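# Snap spring clips over two heat sinks on modules

## Task

Secure each of the two heat sinks, already resting on their power modules, by closing that module's spring clip until it latches. Afterwards both heat sinks must still sit on their studs and both modules must lie flat on the table.

## Robot and tools

Robot: two UR-style arms, left_arm (base near y = +0.51 m) and right_arm (base near y = -0.35 m), each carrying a 16-motor four-digit hand (index, middle, ring, thumb). right_arm has a right hand and left_arm a mirrored left hand. Each arm has a wrist force sensor and a wrist camera (cam_left_wrist, cam_right_wrist). There are also fixed cameras cam_high and cam_low. All images are 672x504.

Frame: the scene frame has its origin at table-top height, halfway between the arms. +z is up, +x points out over the table, and +y is toward left_arm. Image sides do not match arm names. Poses, velocities and targets are given in this frame. Reported hand positions can be off by a few centimetres.

Hand point axes (right hand): +z runs along straight fingers toward the tips, +y points out of the palm face, and +x points across the palm away from the thumb. On the left hand, +x points toward the thumb. A rigid mast near the wrist on the palm side can strike objects.

The 48-number row: one list covers both arms, every value in [-1, 1]:
- Numbers 1-6: left_arm dx, dy, dz, rx, ry, rz.
- Numbers 7-22: left hand's 16 motors.
- Numbers 23-24: left current_limit, speed.
- Numbers 25-48: the same layout for right_arm.

The pose numbers are offsets, not poses. They count from that arm's current Hand target, along scene axes. 1.0 equals 0.6 m of translation or 180 degrees; rx, ry, rz form one rotation vector about the Hand target's position. Every row in an action is measured from the Hand target at the action's start, not from the previous row. Sending six zeros re-requests the current Hand target. The controller keeps commanded orientation within 32 degrees of the measured one.

Motor order per hand: index_mcp, index_abd, index_pip, index_dip, middle_mcp, middle_abd, middle_pip, middle_dip, ring_mcp, ring_abd, ring_pip, ring_dip, thumb_cmc, thumb_axl, thumb_mcp, thumb_ipl. Each value is an absolute goal angle scaled between the hinge's stops, not an offset. Moving toward -1 generally curls or flexes. A zero is a real goal, so to leave a hand unchanged, resend its hand_goal, limit and speed.

Grasp shorthand: put four grasp numbers a, b, c, d in the first four of the 16 places and exactly 0 in the other twelve. All four at 0 gives the open hand.
- a curls index and middle.
- b bends all three fingers at the knuckle.
- c swings the thumb across the palm.
- d curls the ring finger.
To command a real zero on the last twelve motors, write 0.001 in one of them.

current_limit maps -1..+1 to 0..550 mA. speed sets hinge rate as (speed+1)/2 of 8.5 rad/s. Defaults are +0.4 and -0.6, and the last values written persist.

execute_actions(actions, cameras): actions is a list of actions. Each action is up to 15 rows at 1/30 s per row, and a short action repeats its last row. Images come back only for an empty list or when cameras names them.

move(target, speed, blend, stop_force, zero, blocking, cameras):
- target: one 48-number row, or up to 15 rows. All offsets count from the same starting Hand targets.
- speed: in m/s, 0.002-3.6, default 0.25. Rotation is capped at twice that in rad/s.
- blend: in metres, rounds corners between targets.
- stop_force: in N, 3-120. It halts an arm's path when the push against its motion reaches that value. It is unreliable while the hand rotates, and it cannot be combined with blocking=false.
- zero: re-zeroes the sensor before the move; default true.
- Limits: paths run at least 0.5 s and at most 10 s, and they do not avoid obstacles.
- The result's move: line reports how the move ended, e.g. done, off_target, moving, held or fault, plus any limits such as paced or held.

Other tools:
- wait(seconds 0-10): holds the last commands.
- stop: brakes a running move.
- zoom_image(camera, region [x0,y0,x1,y1] px, at most 504x504): only works on the newest images.
- zero_wrist_force(arm).
- read_manual: licence text only.
- finished_scene: ends the scene irreversibly.

Result lines:
- end_effector_position (m), quat_wxyz and velocities. Velocities are omitted when joint velocities read "within noise".
- Hand target: the pose that later offsets count from.
- hand_goal, hand_measured, hand_current_ma, hand_state. hand_state is one of moving, goal, blocked or overload.
- Joint torques, including the arm's own weight.
- Wrist force and torque in hand axes, plus a peak line.
- MOTOR HOT, FAULT and HAND FAULT lines. After a HAND FAULT line, the remaining robot calls in that reply are skipped.

The hand often settles short of its Hand target. If so, send the missing distance as an offset.

Hazards to avoid:
- Fault stops: an outside force of about 150 N on any arm part, or a wrist torque near 24.3 N m, stops the arm for 10 s. The arms are stiff, so aiming even slightly beyond a firm contact can trigger this. Approach slowly with stop_force.
- Motor overload: a hand motor drawing 495 mA or more for 5 s shuts down.
- Overheating at 85 °C brakes the arm for 30-60 s.
- Arm-to-arm contact, or one hand gripping the other's fingers, can fail the scene. The clearance check does not catch everything.
- Do not path near an arm's own base; go around it.
- Avoid fast hits, drops, and releasing moving parts.
- Anything falling off the table fails the task.
- The modules must stay flat and the heat sinks seated on their studs; do not knock them loose.
- Loose objects may be nudged occasionally.

Each tool is called after "Request:" by a JSON object that holds its "method" and its "body", one argument or row to a line.

## Session

Request:
{"method": "execute_actions", "body": {
  "actions": []
}}

Scene clock: 0.00 s.
left_arm: end_effector_position=(+0.2936, +0.2452, +0.3427) hand_goal=(+0.754, +0.000, +0.576, +0.696, +0.754, +0.000, +0.576, +0.696, +0.754, +0.000, +0.576, +0.696, +0.714, +0.678, +0.226, +0.168) hand_measured=(+0.754, +0.000, +0.576, +0.696, +0.754, +0.000, +0.576, +0.696, +0.754, +0.000, +0.576, +0.696, +0.714, +0.678, +0.226, +0.168) hand_current_ma=(+0, +0, +0, +0, +0, +0, +0, +0, +0, +0, +0, +0, +0, +0, +0, +0) hand_state=(goal, goal, goal, goal, goal, goal, goal, goal, goal, goal, goal, goal, goal, goal, goal, goal) hand_current_limit=0.40 hand_speed=-0.60 end_effector_quat_wxyz=(+0.207, +0.283, +0.850, +0.394) | right_arm: end_effector_position=(+0.7481, -0.3886, +0.2124) hand_goal=(+0.754, +0.000, +0.576, +0.696, +0.754, +0.000, +0.576, +0.696, +0.754, +0.000, +0.576, +0.696, +0.714, +0.678, +0.226, +0.168) hand_measured=(+0.754, +0.000, +0.576, +0.696, +0.754, +0.000, +0.576, +0.696, +0.754, +0.000, +0.576, +0.696, +0.714, +0.678, +0.226, +0.168) hand_current_ma=(+0, +0, +0, +0, +0, +0, +0, +0, +0, +0, +0, +0, +0, +0, +0, +0) hand_state=(goal, goal, goal, goal, goal, goal, goal, goal, goal, goal, goal, goal, goal, goal, goal, goal) hand_current_limit=0.40 hand_speed=-0.60 end_effector_quat_wxyz=(-0.213, +0.649, -0.112, +0.722)
Joint positions: left_arm=[2.173 -1.638 -2.04 -1.211 2.481 -1.956] | right_arm=[-0.197 -0.687 1.738 -4.336 -1.208 2.081]
Joint velocities: within noise
Joint torques (N m): no reading
Motor temperatures (°C): left_arm=[23 27 21 34 30 29] | right_arm=[27 26 24 32 38 29]
Wrist force (N): no reading
Wrist torque (N m): no reading
Wrist force, peak (N): no reading
Hand target: left_arm +0.2936, +0.2452, +0.3427; +0.207, +0.283, +0.850, +0.394 | right_arm +0.7481, -0.3886, +0.2124; -0.213, +0.649, -0.112, +0.722

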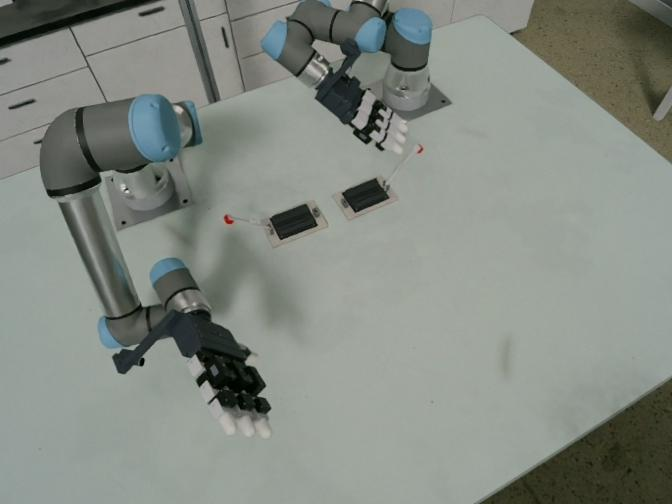

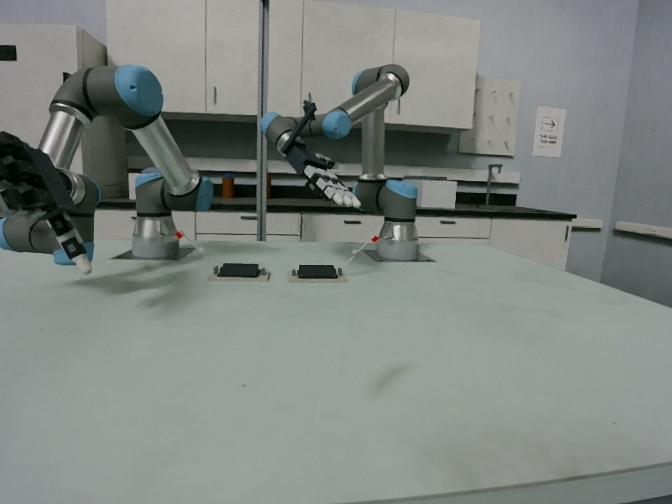

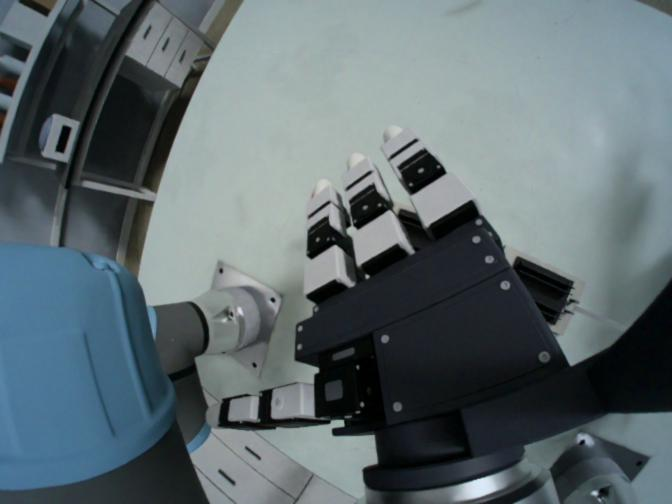

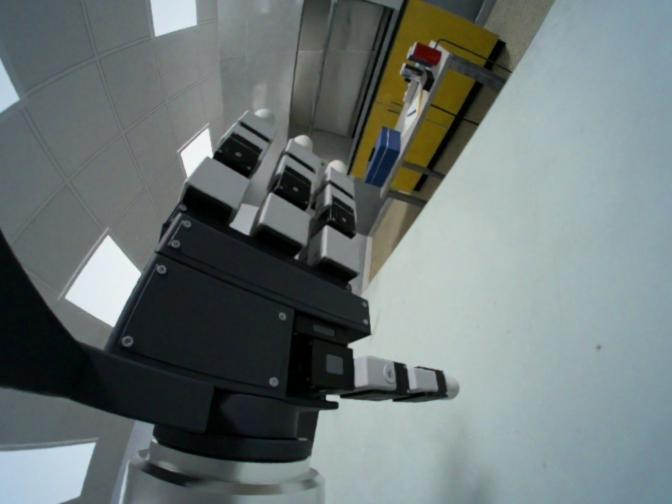

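Request:
{"method": "zoom_image", "body": {
  "camera": "cam_high",
  "region": [210, 130, 440, 260]
}}

Request:
{"method": "zoom_image", "body": {
  "camera": "cam_low",
  "region": [160, 200, 430, 320]
}}

Request:
{"method": "zoom_image", "body": {
  "camera": "cam_left_wrist",
  "region": [460, 200, 672, 380]
}}

Scaled by 2.191 from the camera's 672x504 image, which has a finer 960x720 frame.

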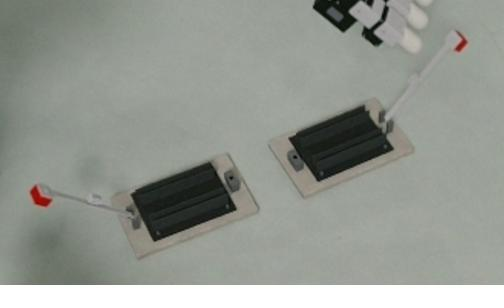

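Scaled by 1.867 from the camera's 672x504 image, which has a finer 960x720 frame.

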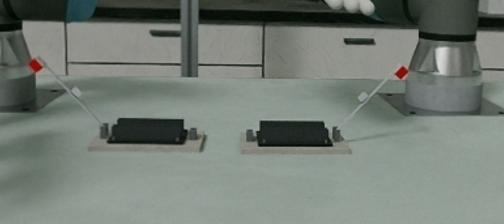

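Scaled by 2.377 from the camera's 672x504 image, which has a finer 960x720 frame.

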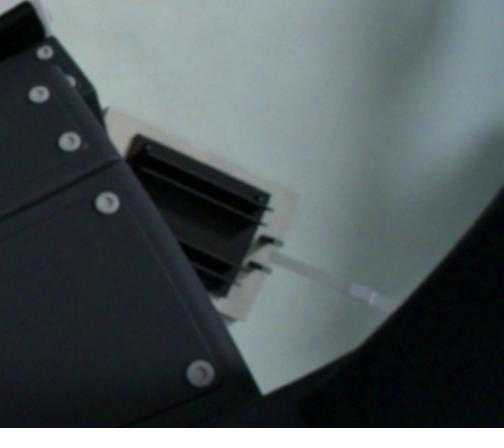

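Request:
{"method": "move", "body": {
  "target": [0,0,0,0,0,0, 0,0,0,0,0,0,0,0,0,0,0,0,0,0,0,0, 0.4,-0.6, -0.725,0.054,0.166,-0.154,0.522,0.081, 0.75,0,0.58,0.70, 0.75,0,-0.9,-0.5, 0.75,0,-0.9,-0.5, 0.71,0.68,0.23,0.17, 0.6,-0.6],
  "speed": 0.35,
  "cameras": ["all"]
}}

Scene clock: 185.20 s.
left_arm: end_effector_position=(+0.2936, +0.2452, +0.3427) hand_goal=(+0.750, +0.000, +0.580, +0.700, +0.750, +0.000, +0.580, +0.700, +0.750, +0.000, +0.580, +0.700, +0.710, +0.680, +0.230, +0.170) hand_measured=(+0.758, +0.000, +0.578, +0.698, +0.758, +0.000, +0.580, +0.698, +0.760, +0.000, +0.578, +0.698, +0.718, +0.678, +0.226, +0.168) hand_current_ma=(+14, +0, -1, -2, +14, +0, -1, -3, +16, +0, -1, -2, +14, -3, -8, -4) hand_state=(goal, goal, goal, goal, goal, goal, goal, goal, goal, goal, goal, goal, goal, goal, goal, goal) hand_current_limit=0.40 hand_speed=-0.60 end_effector_quat_wxyz=(+0.207, +0.283, +0.850, +0.394) | right_arm: end_effector_position=(+0.3131, -0.3562, +0.3120) hand_goal=(+0.750, +0.000, +0.580, +0.700, +0.750, +0.000, -0.900, -0.500, +0.750, +0.000, -0.900, -0.500, +0.710, +0.680, +0.230, +0.170) hand_measured=(+0.748, +0.002, +0.576, +0.698, +0.748, +0.002, -0.894, -0.498, +0.748, +0.002, -0.896, -0.498, +0.708, +0.678, +0.228, +0.168) hand_current_ma=(-7, +3, -11, -10, -6, +3, +19, +9, -6, +3, +17, +9, -7, -10, -11, -9) hand_state=(goal, goal, goal, goal, goal, goal, goal, goal, goal, goal, goal, goal, goal, goal, goal, goal) hand_current_limit=0.60 hand_speed=-0.60 end_effector_quat_wxyz=(+0.000, +1.000, -0.001, +0.001)
Joint positions: left_arm=[2.173 -1.638 -2.04 -1.211 2.481 -1.956] | right_arm=[-0.095 -1.923 2.1 -1.749 -1.57 1.424]
Joint torques (N m): left_arm=[0.39 21.3 19.17 2.04 1.49 -0.11] | right_arm=[7.22 -13.52 -27.45 0.29 -1.91 1.54]
Wrist force (N): left_arm=[-0.1 -0.1 -0.2] | right_arm=[-3.2 -0.2 -3.7]
Wrist torque (N m): left_arm=[0.01 0.01 0.00] | right_arm=[0.50 0.71 -0.47]
Wrist force, peak (N): left_arm=[0.2 -0.3 -0.4] | right_arm=[-3.6 -0.6 -3.7]
Hand target: left_arm +0.2936, +0.2452, +0.3427; +0.207, +0.283, +0.850, +0.394 | right_arm +0.3131, -0.3562, +0.3120; +0.000, +1.000, -0.001, +0.001
Off the commanded pose: left_arm 0.000 m, 0 deg | right_arm 0.000 m, 0 deg.
move: done

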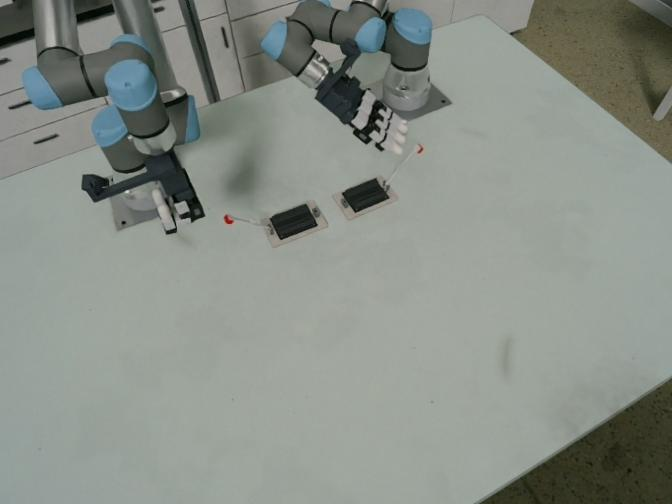

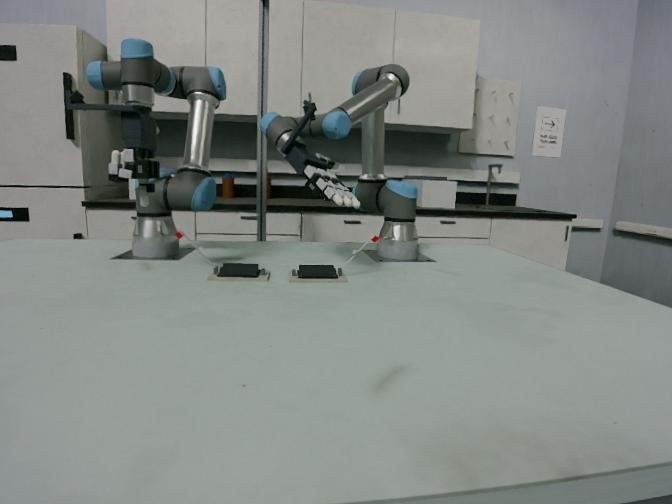

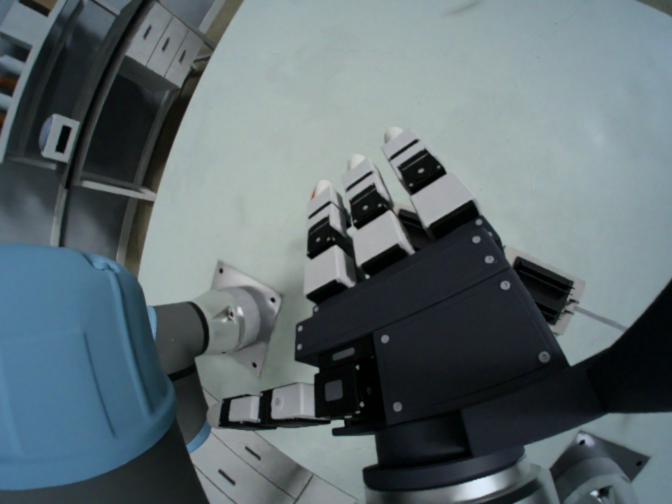

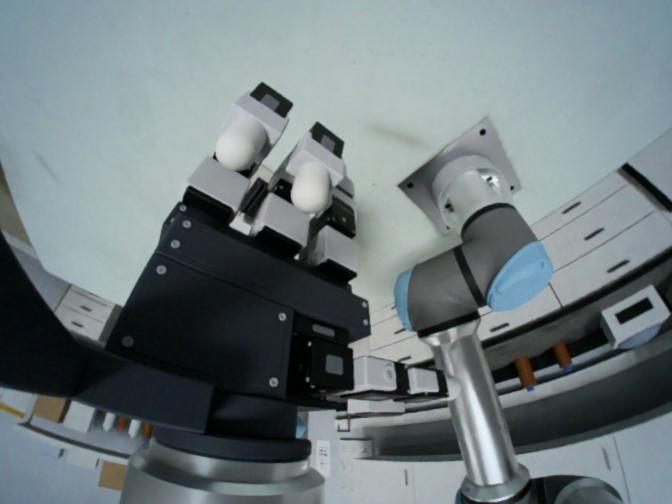

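Request:
{"method": "zoom_image", "body": {
  "camera": "cam_high",
  "region": [140, 140, 290, 252]
}}

Request:
{"method": "zoom_image", "body": {
  "camera": "cam_high",
  "region": [210, 160, 340, 258]
}}

Request:
{"method": "zoom_image", "body": {
  "camera": "cam_low",
  "region": [160, 220, 290, 300]
}}

Request:
{"method": "zoom_image", "body": {
  "camera": "cam_low",
  "region": [270, 220, 400, 300]
}}

Request:
{"method": "zoom_image", "body": {
  "camera": "cam_high",
  "region": [320, 130, 440, 230]
}}

Scaled by 3.360 from the camera's 672x504 image, which has a finer 960x720 frame.

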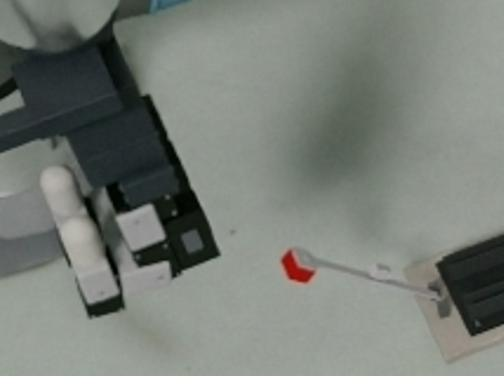

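Scaled by 3.877 from the camera's 672x504 image, which has a finer 960x720 frame.

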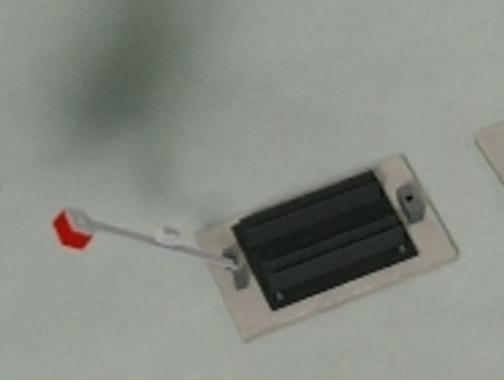

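Scaled by 3.877 from the camera's 672x504 image, which has a finer 960x720 frame.

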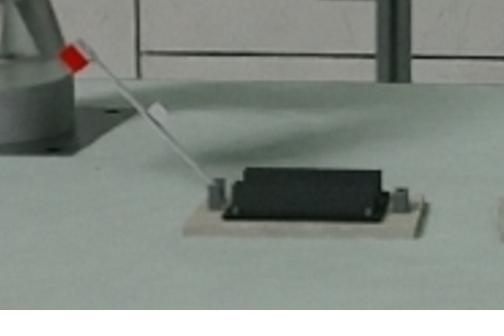

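Scaled by 3.877 from the camera's 672x504 image, which has a finer 960x720 frame.

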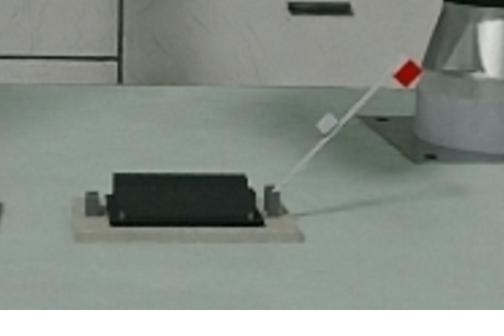

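Scaled by 4.200 from the camera's 672x504 image, which has a finer 960x720 frame.

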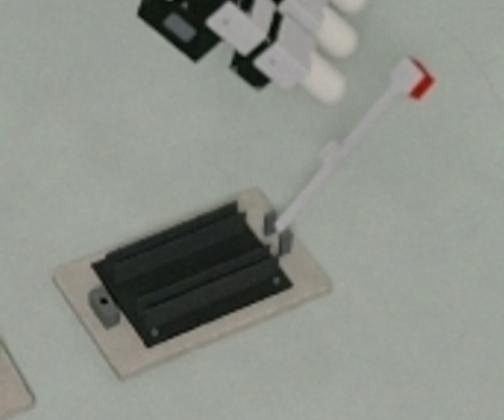

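Request:
{"method": "move", "body": {
  "target": [0,0,0,0,0,0, 0,0,0,0,0,0,0,0,0,0,0,0,0,0,0,0, 0.4,-0.6, -0.152,0.05,-0.1,0,0,0, 0.75,0,-0.9,-0.5, 0.75,0,-0.9,-0.5, 0.75,0,0.58,0.70, 0.71,0.68,0.23,0.17, 0.6,-0.6],
  "speed": 0.25,
  "cameras": ["all"]
}}

Request:
{"method": "zoom_image", "body": {
  "camera": "cam_high",
  "region": [140, 140, 340, 260]
}}

Request:
{"method": "zoom_image", "body": {
  "camera": "cam_low",
  "region": [100, 180, 300, 300]
}}

Scene clock: 223.97 s.
left_arm: end_effector_position=(+0.2936, +0.2452, +0.3427) hand_goal=(+0.750, +0.000, +0.580, +0.700, +0.750, +0.000, +0.580, +0.700, +0.750, +0.000, +0.580, +0.700, +0.710, +0.680, +0.230, +0.170) hand_measured=(+0.758, +0.000, +0.578, +0.698, +0.758, +0.000, +0.580, +0.698, +0.760, +0.000, +0.578, +0.698, +0.718, +0.678, +0.226, +0.168) hand_current_ma=(+14, +0, -1, -2, +14, +0, -1, -3, +16, +0, -1, -2, +14, -3, -8, -4) hand_state=(goal, goal, goal, goal, goal, goal, goal, goal, goal, goal, goal, goal, goal, goal, goal, goal) hand_current_limit=0.40 hand_speed=-0.60 end_effector_quat_wxyz=(+0.207, +0.283, +0.850, +0.394) | right_arm: end_effector_position=(+0.2219, -0.3262, +0.2520) hand_goal=(+0.750, +0.000, -0.900, -0.500, +0.750, +0.000, -0.900, -0.500, +0.750, +0.000, +0.580, +0.700, +0.710, +0.680, +0.230, +0.170) hand_measured=(+0.748, +0.002, -0.894, -0.498, +0.748, +0.002, -0.894, -0.498, +0.748, +0.002, +0.576, +0.698, +0.708, +0.678, +0.228, +0.168) hand_current_ma=(-6, +3, +25, +10, -5, +3, +19, +9, -6, +3, -11, -9, -7, -10, -12, -9) hand_state=(goal, goal, goal, goal, goal, goal, goal, goal, goal, goal, goal, goal, goal, goal, goal, goal) hand_current_limit=0.60 hand_speed=-0.60 end_effector_quat_wxyz=(+0.000, +1.000, -0.001, +0.001)
Joint positions: left_arm=[2.173 -1.638 -2.04 -1.211 2.481 -1.956] | right_arm=[-0.03 -2.137 2.365 -1.8 -1.57 1.489]
Joint torques (N m): left_arm=[0.47 21.1 18.98 2.04 1.37 -0.16] | right_arm=[7.7 -5.57 -15.92 0.34 -1.97 1.72]
Wrist force (N): left_arm=[0.0 0.1 -0.1] | right_arm=[-2.7 -0.2 -3.9]
Wrist torque (N m): left_arm=[0.02 0.00 0.00] | right_arm=[0.51 0.65 -0.43]
Wrist force, peak (N): left_arm=[-0.1 -0.2 -0.4] | right_arm=[-3.4 -0.5 -4.0]
Hand target: left_arm +0.2936, +0.2452, +0.3427; +0.207, +0.283, +0.850, +0.394 | right_arm +0.2219, -0.3262, +0.2520; +0.000, +1.000, -0.001, +0.001
Off the commanded pose: left_arm 0.000 m, 0 deg | right_arm 0.000 m, 0 deg.
move: done

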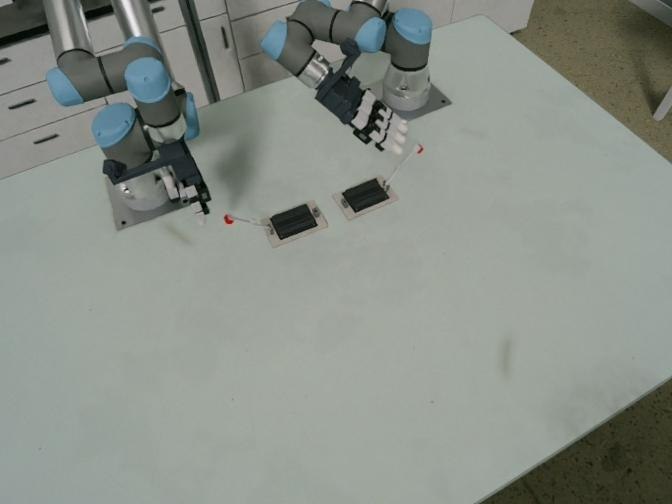

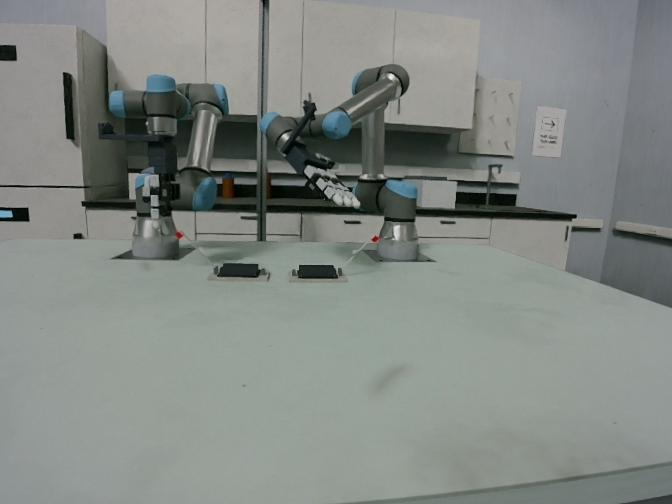

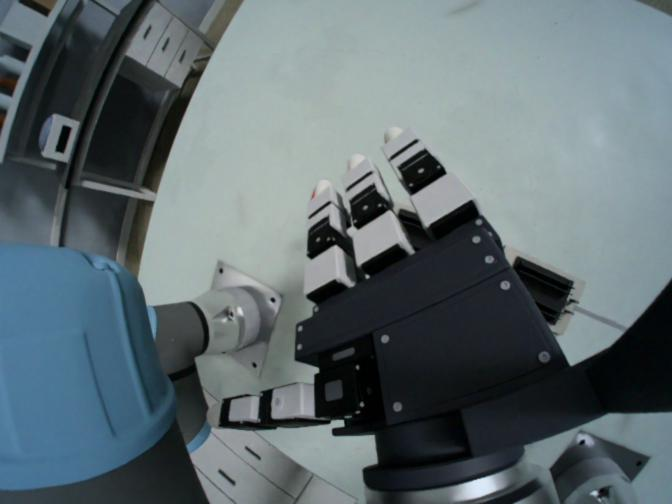

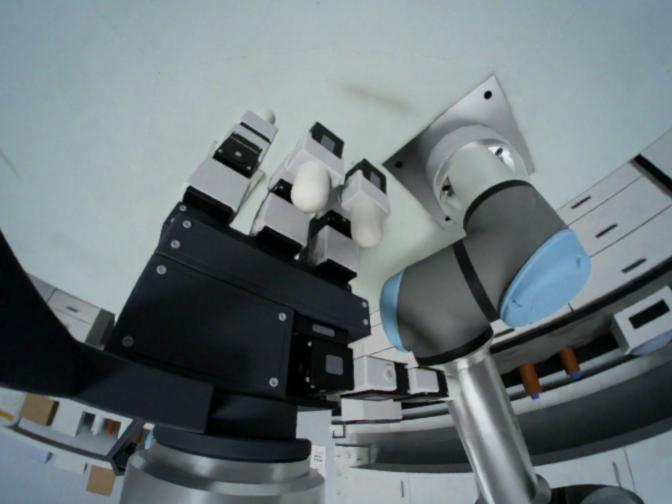

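Scaled by 2.520 from the camera's 672x504 image, which has a finer 960x720 frame.

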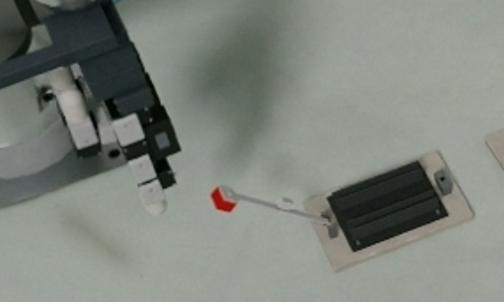

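Scaled by 2.520 from the camera's 672x504 image, which has a finer 960x720 frame.

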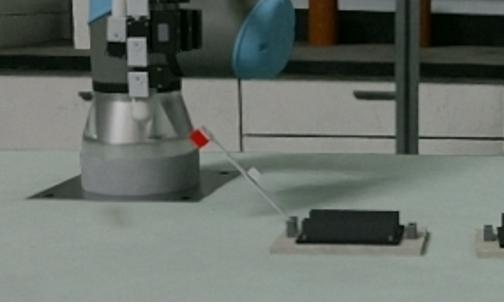

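Request:
{"method": "move", "body": {
  "target": [
    [0,0,0,0,0,0, 0,0,0,0,0,0,0,0,0,0,0,0,0,0,0,0, 0.4,-0.6, 0,0,-0.058,0,0,0, 0.75,0,-0.9,-0.5, 0.75,0,-0.9,-0.5, 0.75,0,0.58,0.70, 0.71,0.68,0.23,0.17, 0.6,-0.6],
    [0,0,0,0,0,0, 0,0,0,0,0,0,0,0,0,0,0,0,0,0,0,0, 0.4,-0.6, -0.005,0.075,-0.058,0,0,0, 0.75,0,-0.9,-0.5, 0.75,0,-0.9,-0.5, 0.75,0,0.58,0.70, 0.71,0.68,0.23,0.17, 0.6,-0.6]
  ],
  "speed": [0.12, 0.06],
  "blend": 0.01,
  "stop_force": 12,
  "cameras": ["cam_high","cam_low"]
}}

Request:
{"method": "zoom_image", "body": {
  "camera": "cam_high",
  "region": [140, 140, 340, 260]
}}

Request:
{"method": "zoom_image", "body": {
  "camera": "cam_low",
  "region": [130, 200, 290, 300]
}}

Scene clock: 282.23 s.
left_arm: end_effector_position=(+0.2936, +0.2452, +0.3427) hand_goal=(+0.750, +0.000, +0.580, +0.700, +0.750, +0.000, +0.580, +0.700, +0.750, +0.000, +0.580, +0.700, +0.710, +0.680, +0.230, +0.170) hand_measured=(+0.758, +0.000, +0.578, +0.698, +0.758, +0.000, +0.580, +0.698, +0.760, +0.000, +0.578, +0.698, +0.718, +0.678, +0.226, +0.168) hand_current_ma=(+14, +0, -1, -2, +14, +0, -1, -3, +16, +0, -1, -2, +14, -3, -8, -4) hand_state=(goal, goal, goal, goal, goal, goal, goal, goal, goal, goal, goal, goal, goal, goal, goal, goal) hand_current_limit=0.40 hand_speed=-0.60 end_effector_quat_wxyz=(+0.207, +0.283, +0.850, +0.394) | right_arm: end_effector_position=(+0.2189, -0.2812, +0.2172) hand_goal=(+0.750, +0.000, -0.900, -0.500, +0.750, +0.000, -0.900, -0.500, +0.750, +0.000, +0.580, +0.700, +0.710, +0.680, +0.230, +0.170) hand_measured=(+0.748, +0.002, -0.894, -0.498, +0.748, +0.002, -0.894, -0.498, +0.740, +0.002, +0.576, +0.698, +0.708, +0.678, +0.228, +0.168) hand_current_ma=(-5, +3, +24, +10, -5, +3, +19, +9, -41, +3, -11, -9, -7, -10, -12, -9) hand_state=(goal, goal, goal, goal, goal, goal, goal, goal, goal, goal, goal, goal, goal, goal, goal, goal) hand_current_limit=0.60 hand_speed=-0.60 end_effector_quat_wxyz=(+0.000, +1.000, -0.001, +0.001)
Joint positions: left_arm=[2.173 -1.638 -2.04 -1.211 2.481 -1.956] | right_arm=[0.141 -2.036 2.414 -1.95 -1.571 1.659]
Joint torques (N m): left_arm=[0.68 21.28 18.8 2 1.5 -0.25] | right_arm=[8.14 5.25 -27.16 -4.33 -1.92 1.56]
Wrist force (N): left_arm=[-0.1 0.0 0.0] | right_arm=[-3.2 0.3 -3.6]
Wrist torque (N m): left_arm=[0.00 0.01 -0.01] | right_arm=[0.43 0.69 -0.43]
Wrist force, peak (N): left_arm=[-0.1 -0.1 -0.5] | right_arm=[-2.8 -0.3 -4.4]
Hand target: left_arm +0.2936, +0.2452, +0.3427; +0.207, +0.283, +0.850, +0.394 | right_arm +0.2189, -0.2812, +0.2172; +0.000, +1.000, -0.001, +0.001
Off the commanded pose: left_arm 0.000 m, 0 deg | right_arm 0.000 m, 0 deg.
move: done
Images, in order (width x height): cam_high 672x504, cam_low 672x504.

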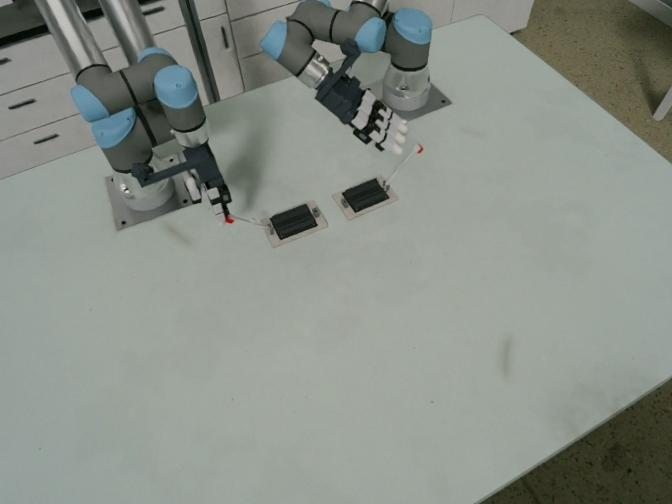

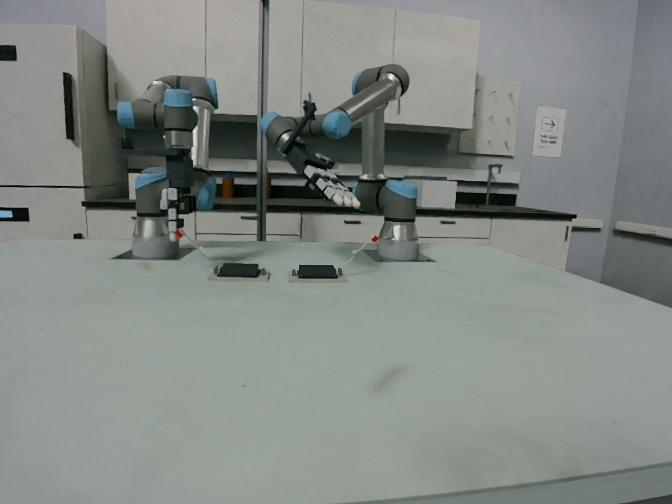

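Scaled by 2.520 from the camera's 672x504 image, which has a finer 960x720 frame.

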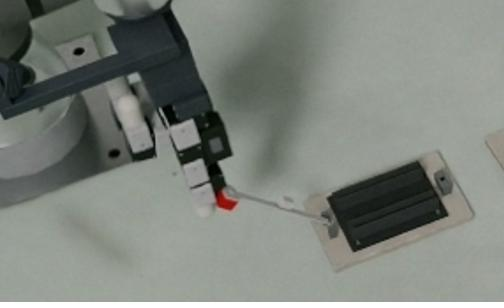

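Scaled by 3.150 from the camera's 672x504 image, which has a finer 960x720 frame.

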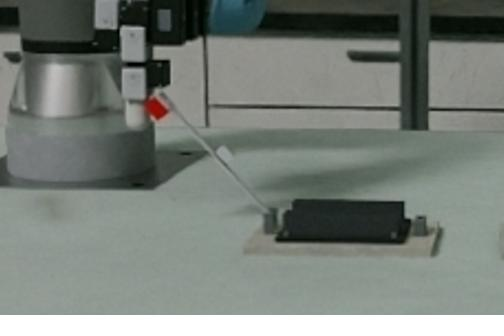

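Request:
{"method": "move", "body": {
  "target": [
    [0,0,0,0,0,0, 0,0,0,0,0,0,0,0,0,0,0,0,0,0,0,0, 0.4,-0.6, 0.002,0.043,0.035,0,0,0, 0.75,0,-0.9,-0.5, 0.75,0,-0.9,-0.5, 0.75,0,0.58,0.70, 0.71,0.68,0.23,0.17, 0.6,-0.6],
    [0,0,0,0,0,0, 0,0,0,0,0,0,0,0,0,0,0,0,0,0,0,0, 0.4,-0.6, 0.005,0.093,0.057,0,0,0, 0.75,0,-0.9,-0.5, 0.75,0,-0.9,-0.5, 0.75,0,0.58,0.70, 0.71,0.68,0.23,0.17, 0.6,-0.6]
  ],
  "speed": 0.04,
  "blend": 0.01,
  "stop_force": 15,
  "cameras": ["cam_high","cam_low","cam_right_wrist"]
}}

Request:
{"method": "zoom_image", "body": {
  "camera": "cam_high",
  "region": [180, 140, 340, 260]
}}

Request:
{"method": "zoom_image", "body": {
  "camera": "cam_low",
  "region": [130, 200, 290, 300]
}}

Scene clock: 298.80 s.
left_arm: end_effector_position=(+0.2936, +0.2452, +0.3427) hand_goal=(+0.750, +0.000, +0.580, +0.700, +0.750, +0.000, +0.580, +0.700, +0.750, +0.000, +0.580, +0.700, +0.710, +0.680, +0.230, +0.170) hand_measured=(+0.758, +0.000, +0.578, +0.698, +0.758, +0.000, +0.580, +0.698, +0.760, +0.000, +0.578, +0.698, +0.718, +0.678, +0.226, +0.168) hand_current_ma=(+14, +0, -1, -2, +14, +0, -1, -3, +16, +0, -1, -2, +14, -3, -8, -4) hand_state=(goal, goal, goal, goal, goal, goal, goal, goal, goal, goal, goal, goal, goal, goal, goal, goal) hand_current_limit=0.40 hand_speed=-0.60 end_effector_quat_wxyz=(+0.207, +0.283, +0.850, +0.394) | right_arm: end_effector_position=(+0.2219, -0.2254, +0.2514) hand_goal=(+0.750, +0.000, -0.900, -0.500, +0.750, +0.000, -0.900, -0.500, +0.750, +0.000, +0.580, +0.700, +0.710, +0.680, +0.230, +0.170) hand_measured=(+0.748, +0.002, -0.894, -0.498, +0.748, +0.002, -0.894, -0.498, +0.738, +0.002, +0.576, +0.698, +0.708, +0.678, +0.228, +0.168) hand_current_ma=(-5, +3, +24, +10, -5, +3, +19, +9, -48, +3, -13, -9, -7, -10, -12, -9) hand_state=(goal, goal, goal, goal, goal, goal, goal, goal, goal, goal, goal, goal, goal, goal, goal, goal) hand_current_limit=0.60 hand_speed=-0.60 end_effector_quat_wxyz=(+0.000, +1.000, -0.001, +0.001)
Joint positions: left_arm=[2.173 -1.638 -2.04 -1.211 2.481 -1.956] | right_arm=[0.327 -1.957 2.28 -1.895 -1.571 1.846]
Joint torques (N m): left_arm=[0.64 21.56 18.76 1.94 1.44 -0.39] | right_arm=[8.1 2.32 -26.81 0.34 -1.95 1.42]
Wrist force (N): left_arm=[-0.2 0.1 -0.1] | right_arm=[-3.3 0.0 -3.6]
Wrist torque (N m): left_arm=[0.02 0.02 -0.01] | right_arm=[0.51 0.71 -0.46]
Wrist force, peak (N): left_arm=[-0.2 0.3 -0.3] | right_arm=[-3.4 0.2 -3.9]
Hand target: left_arm +0.2936, +0.2452, +0.3427; +0.207, +0.283, +0.850, +0.394 | right_arm +0.2219, -0.2254, +0.2514; +0.000, +1.000, -0.001, +0.001
Off the commanded pose: left_arm 0.000 m, 0 deg | right_arm 0.000 m, 0 deg.
move: done
Images, in order (width x height): cam_high 672x504, cam_low 672x504, cam_right_wrist 672x504.

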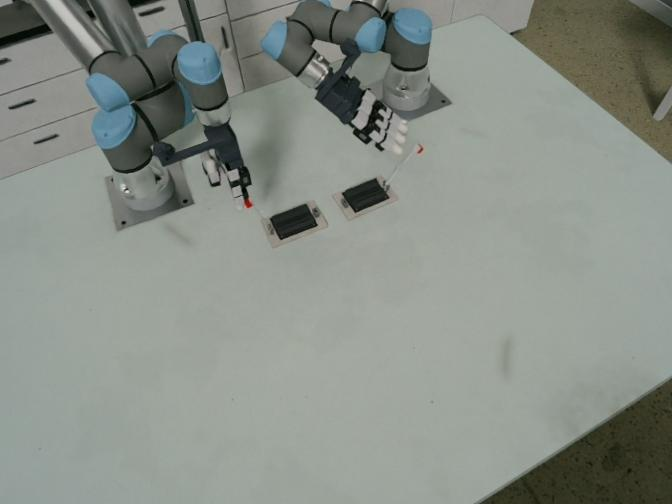

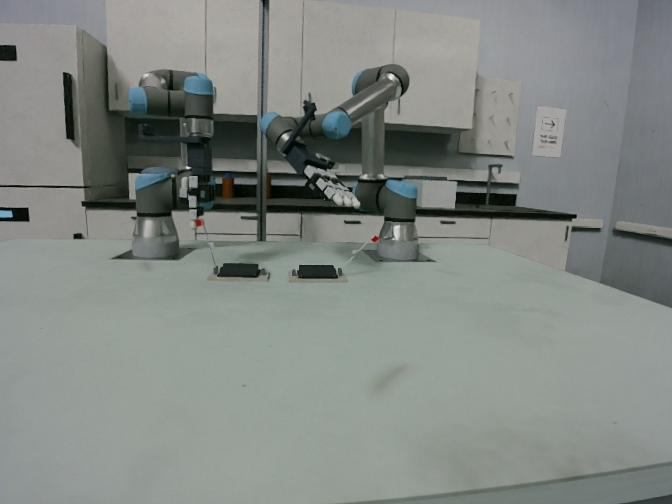

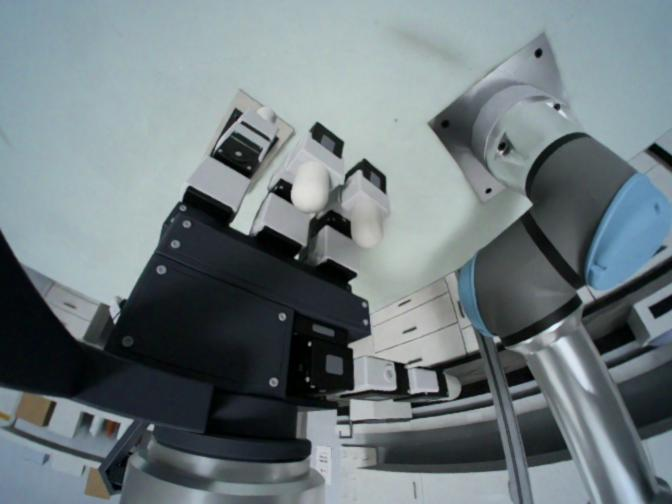

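Scaled by 3.150 from the camera's 672x504 image, which has a finer 960x720 frame.

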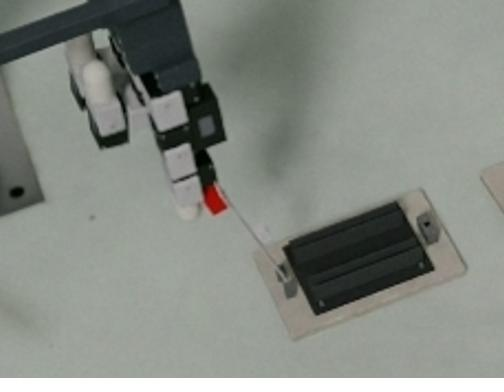

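Scaled by 3.150 from the camera's 672x504 image, which has a finer 960x720 frame.

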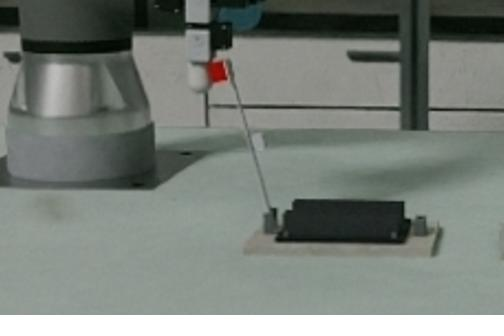

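Request:
{"method": "move", "body": {
  "target": [
    [0,0,0,0,0,0, 0,0,0,0,0,0,0,0,0,0,0,0,0,0,0,0, 0.4,-0.6, 0.003,0.053,0.008,0,0,0, 0.75,0,-0.9,-0.5, 0.75,0,-0.9,-0.5, 0.75,0,0.58,0.70, 0.71,0.68,0.23,0.17, 0.6,-0.6],
    [0,0,0,0,0,0, 0,0,0,0,0,0,0,0,0,0,0,0,0,0,0,0, 0.4,-0.6, 0.007,0.107,0.004,0,0,0, 0.75,0,-0.9,-0.5, 0.75,0,-0.9,-0.5, 0.75,0,0.58,0.70, 0.71,0.68,0.23,0.17, 0.6,-0.6]
  ],
  "speed": 0.04,
  "blend": 0.01,
  "stop_force": 15,
  "cameras": ["cam_high","cam_low"]
}}

Request:
{"method": "zoom_image", "body": {
  "camera": "cam_high",
  "region": [180, 140, 340, 260]
}}

Request:
{"method": "zoom_image", "body": {
  "camera": "cam_low",
  "region": [150, 200, 310, 300]
}}

Scene clock: 321.87 s.
left_arm: end_effector_position=(+0.2936, +0.2452, +0.3427) hand_goal=(+0.750, +0.000, +0.580, +0.700, +0.750, +0.000, +0.580, +0.700, +0.750, +0.000, +0.580, +0.700, +0.710, +0.680, +0.230, +0.170) hand_measured=(+0.758, +0.000, +0.578, +0.698, +0.758, +0.000, +0.580, +0.698, +0.760, +0.000, +0.578, +0.698, +0.718, +0.678, +0.226, +0.168) hand_current_ma=(+14, +0, -1, -2, +14, +0, -1, -3, +16, +0, -1, -2, +14, -3, -8, -4) hand_state=(goal, goal, goal, goal, goal, goal, goal, goal, goal, goal, goal, goal, goal, goal, goal, goal) hand_current_limit=0.40 hand_speed=-0.60 end_effector_quat_wxyz=(+0.207, +0.283, +0.850, +0.394) | right_arm: end_effector_position=(+0.2261, -0.1612, +0.2538) hand_goal=(+0.750, +0.000, -0.900, -0.500, +0.750, +0.000, -0.900, -0.500, +0.750, +0.000, +0.580, +0.700, +0.710, +0.680, +0.230, +0.170) hand_measured=(+0.748, +0.002, -0.894, -0.498, +0.748, +0.002, -0.894, -0.498, +0.518, +0.030, +0.548, +0.702, +0.708, +0.678, +0.228, +0.168) hand_current_ma=(-5, +3, +24, +10, -5, +3, +19, +9, -440, +108, -134, +7, -7, -10, -12, -9) hand_state=(goal, goal, goal, goal, goal, goal, goal, goal, blocked, blocked, blocked, goal, goal, goal, goal, goal) hand_current_limit=0.60 hand_speed=-0.60 end_effector_quat_wxyz=(+0.000, +1.000, -0.001, +0.001)
Joint positions: left_arm=[2.173 -1.638 -2.04 -1.211 2.481 -1.956] | right_arm=[0.502 -1.819 2.185 -1.938 -1.571 2.02]
Joint torques (N m): left_arm=[0.52 21.37 18.63 2.04 1.49 -0.42] | right_arm=[7.42 0.65 -23.48 -3.9 -1.42 1.35]
Wrist force (N): left_arm=[0.0 0.0 0.0] | right_arm=[-7.0 1.1 -15.6]
Wrist torque (N m): left_arm=[0.00 0.00 0.00] | right_arm=[0.99 1.32 -0.56]
Wrist force, peak (N): left_arm=[0.0 0.2 -0.4] | right_arm=[-6.9 3.4 -26.0]
Hand target: left_arm +0.2936, +0.2452, +0.3427; +0.207, +0.283, +0.850, +0.394 | right_arm +0.2261, -0.1612, +0.2538; +0.000, +1.000, -0.001, +0.001
Off the commanded pose: left_arm 0.000 m, 0 deg | right_arm 0.000 m, 0 deg.
move: done
Images, in order (width x height): cam_high 672x504, cam_low 672x504.

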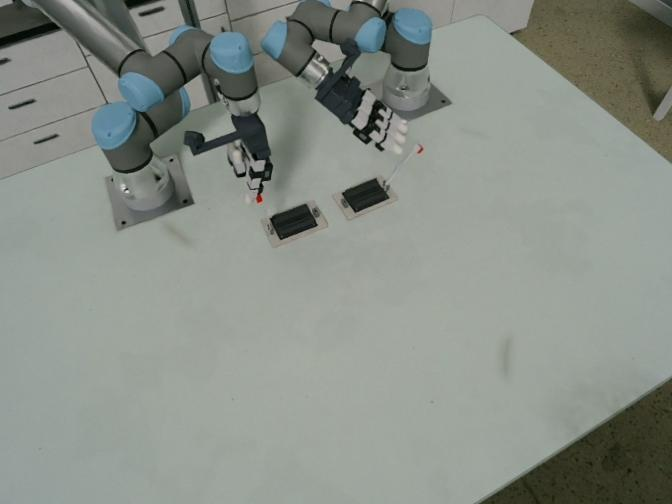

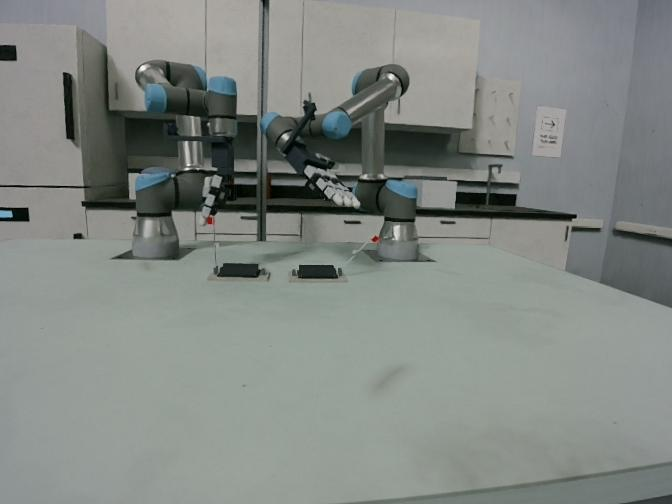

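Scaled by 3.150 from the camera's 672x504 image, which has a finer 960x720 frame.

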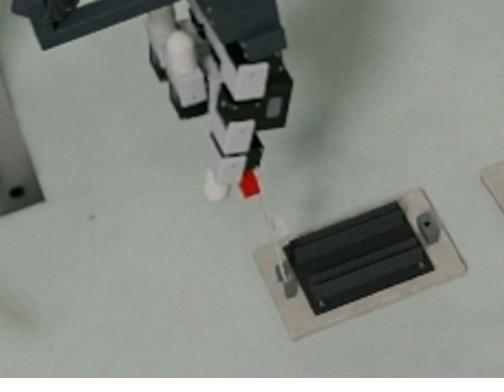

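Scaled by 3.150 from the camera's 672x504 image, which has a finer 960x720 frame.

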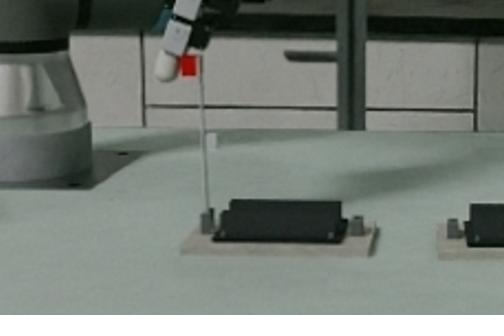

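Request:
{"method": "move", "body": {
  "target": [0,0,0,0,0,0, 0,0,0,0,0,0,0,0,0,0,0,0,0,0,0,0, 0.4,-0.6, 0,0,0,0,0,0, 0.75,0,-0.9,-0.5, 0.75,0,-0.9,-0.5, 0.5,0.03,0.55,0.70, 0.71,0.68,0.23,0.17, 0.6,-0.8],
  "cameras": ["cam_high","cam_low"]
}}

Request:
{"method": "zoom_image", "body": {
  "camera": "cam_low",
  "region": [150, 200, 310, 300]
}}

Scene clock: 330.37 s.
left_arm: end_effector_position=(+0.2936, +0.2452, +0.3427) hand_goal=(+0.750, +0.000, +0.580, +0.700, +0.750, +0.000, +0.580, +0.700, +0.750, +0.000, +0.580, +0.700, +0.710, +0.680, +0.230, +0.170) hand_measured=(+0.758, +0.000, +0.578, +0.698, +0.758, +0.000, +0.580, +0.698, +0.760, +0.000, +0.578, +0.698, +0.718, +0.678, +0.226, +0.168) hand_current_ma=(+14, +0, -1, -2, +14, +0, -1, -3, +16, +0, -1, -2, +14, -3, -8, -4) hand_state=(goal, goal, goal, goal, goal, goal, goal, goal, goal, goal, goal, goal, goal, goal, goal, goal) hand_current_limit=0.40 hand_speed=-0.60 end_effector_quat_wxyz=(+0.207, +0.283, +0.850, +0.394) | right_arm: end_effector_position=(+0.2261, -0.1612, +0.2538) hand_goal=(+0.750, +0.000, -0.900, -0.500, +0.750, +0.000, -0.900, -0.500, +0.500, +0.030, +0.550, +0.700, +0.710, +0.680, +0.230, +0.170) hand_measured=(+0.748, +0.002, -0.894, -0.498, +0.748, +0.002, -0.894, -0.498, +0.498, +0.036, +0.544, +0.702, +0.708, +0.678, +0.228, +0.168) hand_current_ma=(-5, +3, +24, +10, -5, +3, +19, +9, -9, +18, -24, +7, -7, -10, -12, -9) hand_state=(goal, goal, goal, goal, goal, goal, goal, goal, goal, goal, goal, goal, goal, goal, goal, goal) hand_current_limit=0.60 hand_speed=-0.80 end_effector_quat_wxyz=(+0.000, +1.000, -0.001, +0.001)
Joint positions: left_arm=[2.173 -1.638 -2.04 -1.211 2.481 -1.956] | right_arm=[0.502 -1.819 2.185 -1.938 -1.571 2.02]
Joint torques (N m): left_arm=[0.39 21.84 18.74 1.9 1.55 -0.46] | right_arm=[6.87 -7.22 -21.95 -3.46 -1.37 1.49]
Wrist force (N): left_arm=[-0.2 0.2 -0.1] | right_arm=[-4.0 0.0 -4.5]
Wrist torque (N m): left_arm=[0.04 0.02 -0.03] | right_arm=[0.57 0.79 -0.50]
Wrist force, peak (N): left_arm=[0.1 0.2 -0.4] | right_arm=[-7.2 1.2 -16.0]
Hand target: left_arm +0.2936, +0.2452, +0.3427; +0.207, +0.283, +0.850, +0.394 | right_arm +0.2261, -0.1612, +0.2538; +0.000, +1.000, -0.001, +0.001
Off the commanded pose: left_arm 0.000 m, 0 deg | right_arm 0.000 m, 0 deg.
move: done
Images, in order (width x height): cam_high 672x504, cam_low 672x504.

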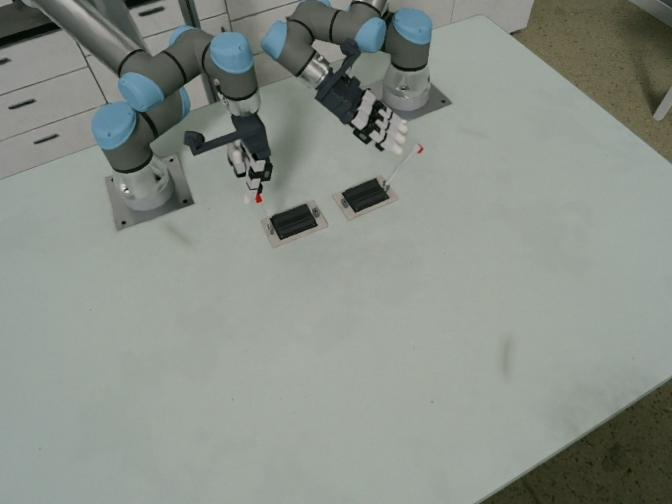

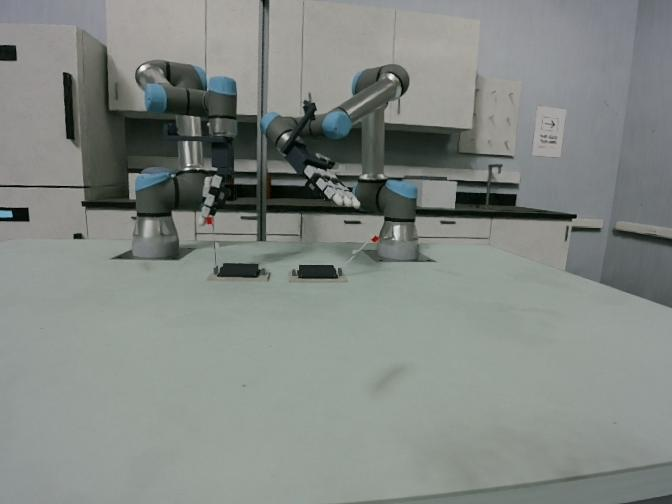

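Scaled by 3.150 from the camera's 672x504 image, which has a finer 960x720 frame.

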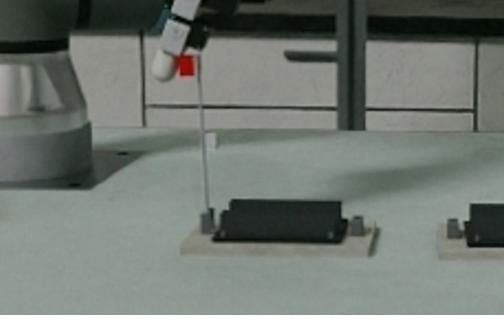

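Request:
{"method": "move", "body": {
  "target": [
    [0,0,0,0,0,0, 0,0,0,0,0,0,0,0,0,0,0,0,0,0,0,0, 0.4,-0.6, 0,-0.01,0.03,0,0,0, 0.75,0,-0.9,-0.5, 0.75,0,-0.9,-0.5, 0.5,0.03,0.55,0.70, 0.71,0.68,0.23,0.17, 0.6,-0.9],
    [0,0,0,0,0,0, 0,0,0,0,0,0,0,0,0,0,0,0,0,0,0,0, 0.4,-0.6, 0,-0.07,0.03,0,0,0, 0.75,0,-0.9,-0.5, 0.75,0,-0.9,-0.5, 0.5,0.03,0.55,0.70, 0.71,0.68,0.23,0.17, 0.6,-0.9],
    [0,0,0,0,0,0, 0,0,0,0,0,0,0,0,0,0,0,0,0,0,0,0, 0.4,-0.6, 0,-0.071,0.03,0,0,0, 0.75,0,-0.9,-0.5, 0.75,0,-0.9,-0.5, 0.75,0,0.58,0.70, 0.71,0.68,0.23,0.17, 0.6,-0.9]
  ],
  "speed": 0.05,
  "blend": [0.003,0,0],
  "cameras": ["cam_high","cam_low"]
}}

Request:
{"method": "zoom_image", "body": {
  "camera": "cam_low",
  "region": [150, 200, 310, 300]
}}

Scene clock: 350.23 s.
left_arm: end_effector_position=(+0.2936, +0.2452, +0.3427) hand_goal=(+0.750, +0.000, +0.580, +0.700, +0.750, +0.000, +0.580, +0.700, +0.750, +0.000, +0.580, +0.700, +0.710, +0.680, +0.230, +0.170) hand_measured=(+0.758, +0.000, +0.578, +0.698, +0.758, +0.000, +0.580, +0.698, +0.760, +0.000, +0.578, +0.698, +0.718, +0.678, +0.226, +0.168) hand_current_ma=(+14, +0, -1, -2, +14, +0, -1, -3, +16, +0, -1, -2, +14, -3, -8, -4) hand_state=(goal, goal, goal, goal, goal, goal, goal, goal, goal, goal, goal, goal, goal, goal, goal, goal) hand_current_limit=0.40 hand_speed=-0.60 end_effector_quat_wxyz=(+0.207, +0.283, +0.850, +0.394) | right_arm: end_effector_position=(+0.2261, -0.2038, +0.2718) hand_goal=(+0.750, +0.000, -0.900, -0.500, +0.750, +0.000, -0.900, -0.500, +0.750, +0.000, +0.580, +0.700, +0.710, +0.680, +0.230, +0.170) hand_measured=(+0.748, +0.002, -0.894, -0.498, +0.748, +0.002, -0.894, -0.498, +0.744, +0.004, +0.578, +0.702, +0.708, +0.678, +0.228, +0.168) hand_current_ma=(-5, +3, +24, +10, -5, +3, +19, +9, -21, +10, -8, +7, -7, -10, -12, -9) hand_state=(goal, goal, goal, goal, goal, goal, goal, goal, goal, goal, goal, goal, goal, goal, goal, goal) hand_current_limit=0.60 hand_speed=-0.90 end_effector_quat_wxyz=(+0.000, +1.000, -0.001, +0.001)
Joint positions: left_arm=[2.173 -1.638 -2.04 -1.211 2.481 -1.956] | right_arm=[0.388 -1.922 2.205 -1.855 -1.571 1.906]
Joint torques (N m): left_arm=[0.39 21.55 18.67 1.97 1.68 -0.56] | right_arm=[-6.97 -12.6 -15.26 0.27 1.64 -1.5]
Wrist force (N): left_arm=[0.0 -0.1 -0.2] | right_arm=[-3.4 0.1 -3.7]
Wrist torque (N m): left_arm=[0.01 -0.01 0.01] | right_arm=[0.58 0.72 -0.27]
Wrist force, peak (N): left_arm=[-0.2 -0.1 -0.4] | right_arm=[-4.0 0.0 -4.5]
Hand target: left_arm +0.2936, +0.2452, +0.3427; +0.207, +0.283, +0.850, +0.394 | right_arm +0.2261, -0.2038, +0.2718; +0.000, +1.000, -0.001, +0.001
Off the commanded pose: left_arm 0.000 m, 0 deg | right_arm 0.000 m, 0 deg.
move: done
Images, in order (width x height): cam_high 672x504, cam_low 672x504.

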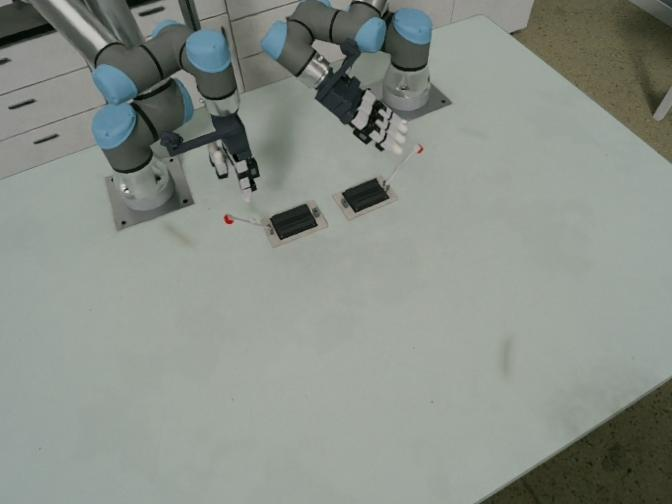

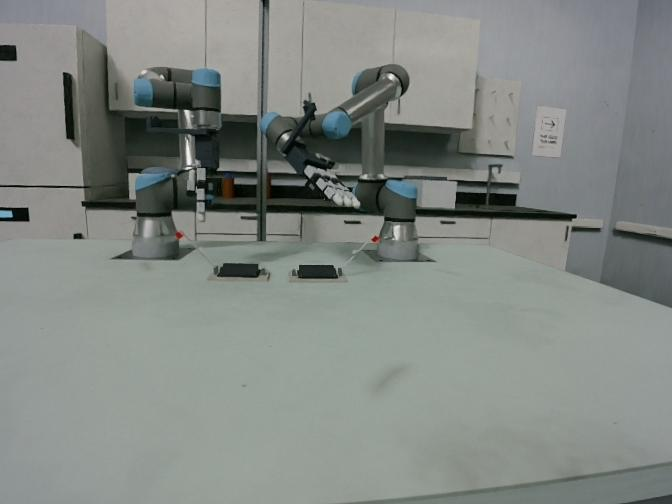

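Scaled by 3.150 from the camera's 672x504 image, which has a finer 960x720 frame.

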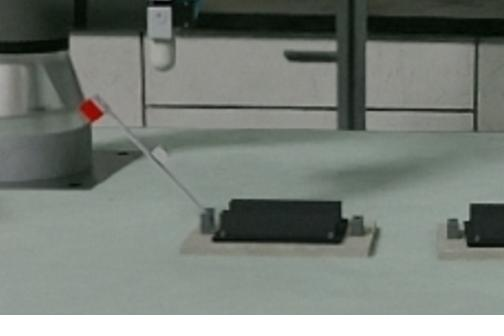

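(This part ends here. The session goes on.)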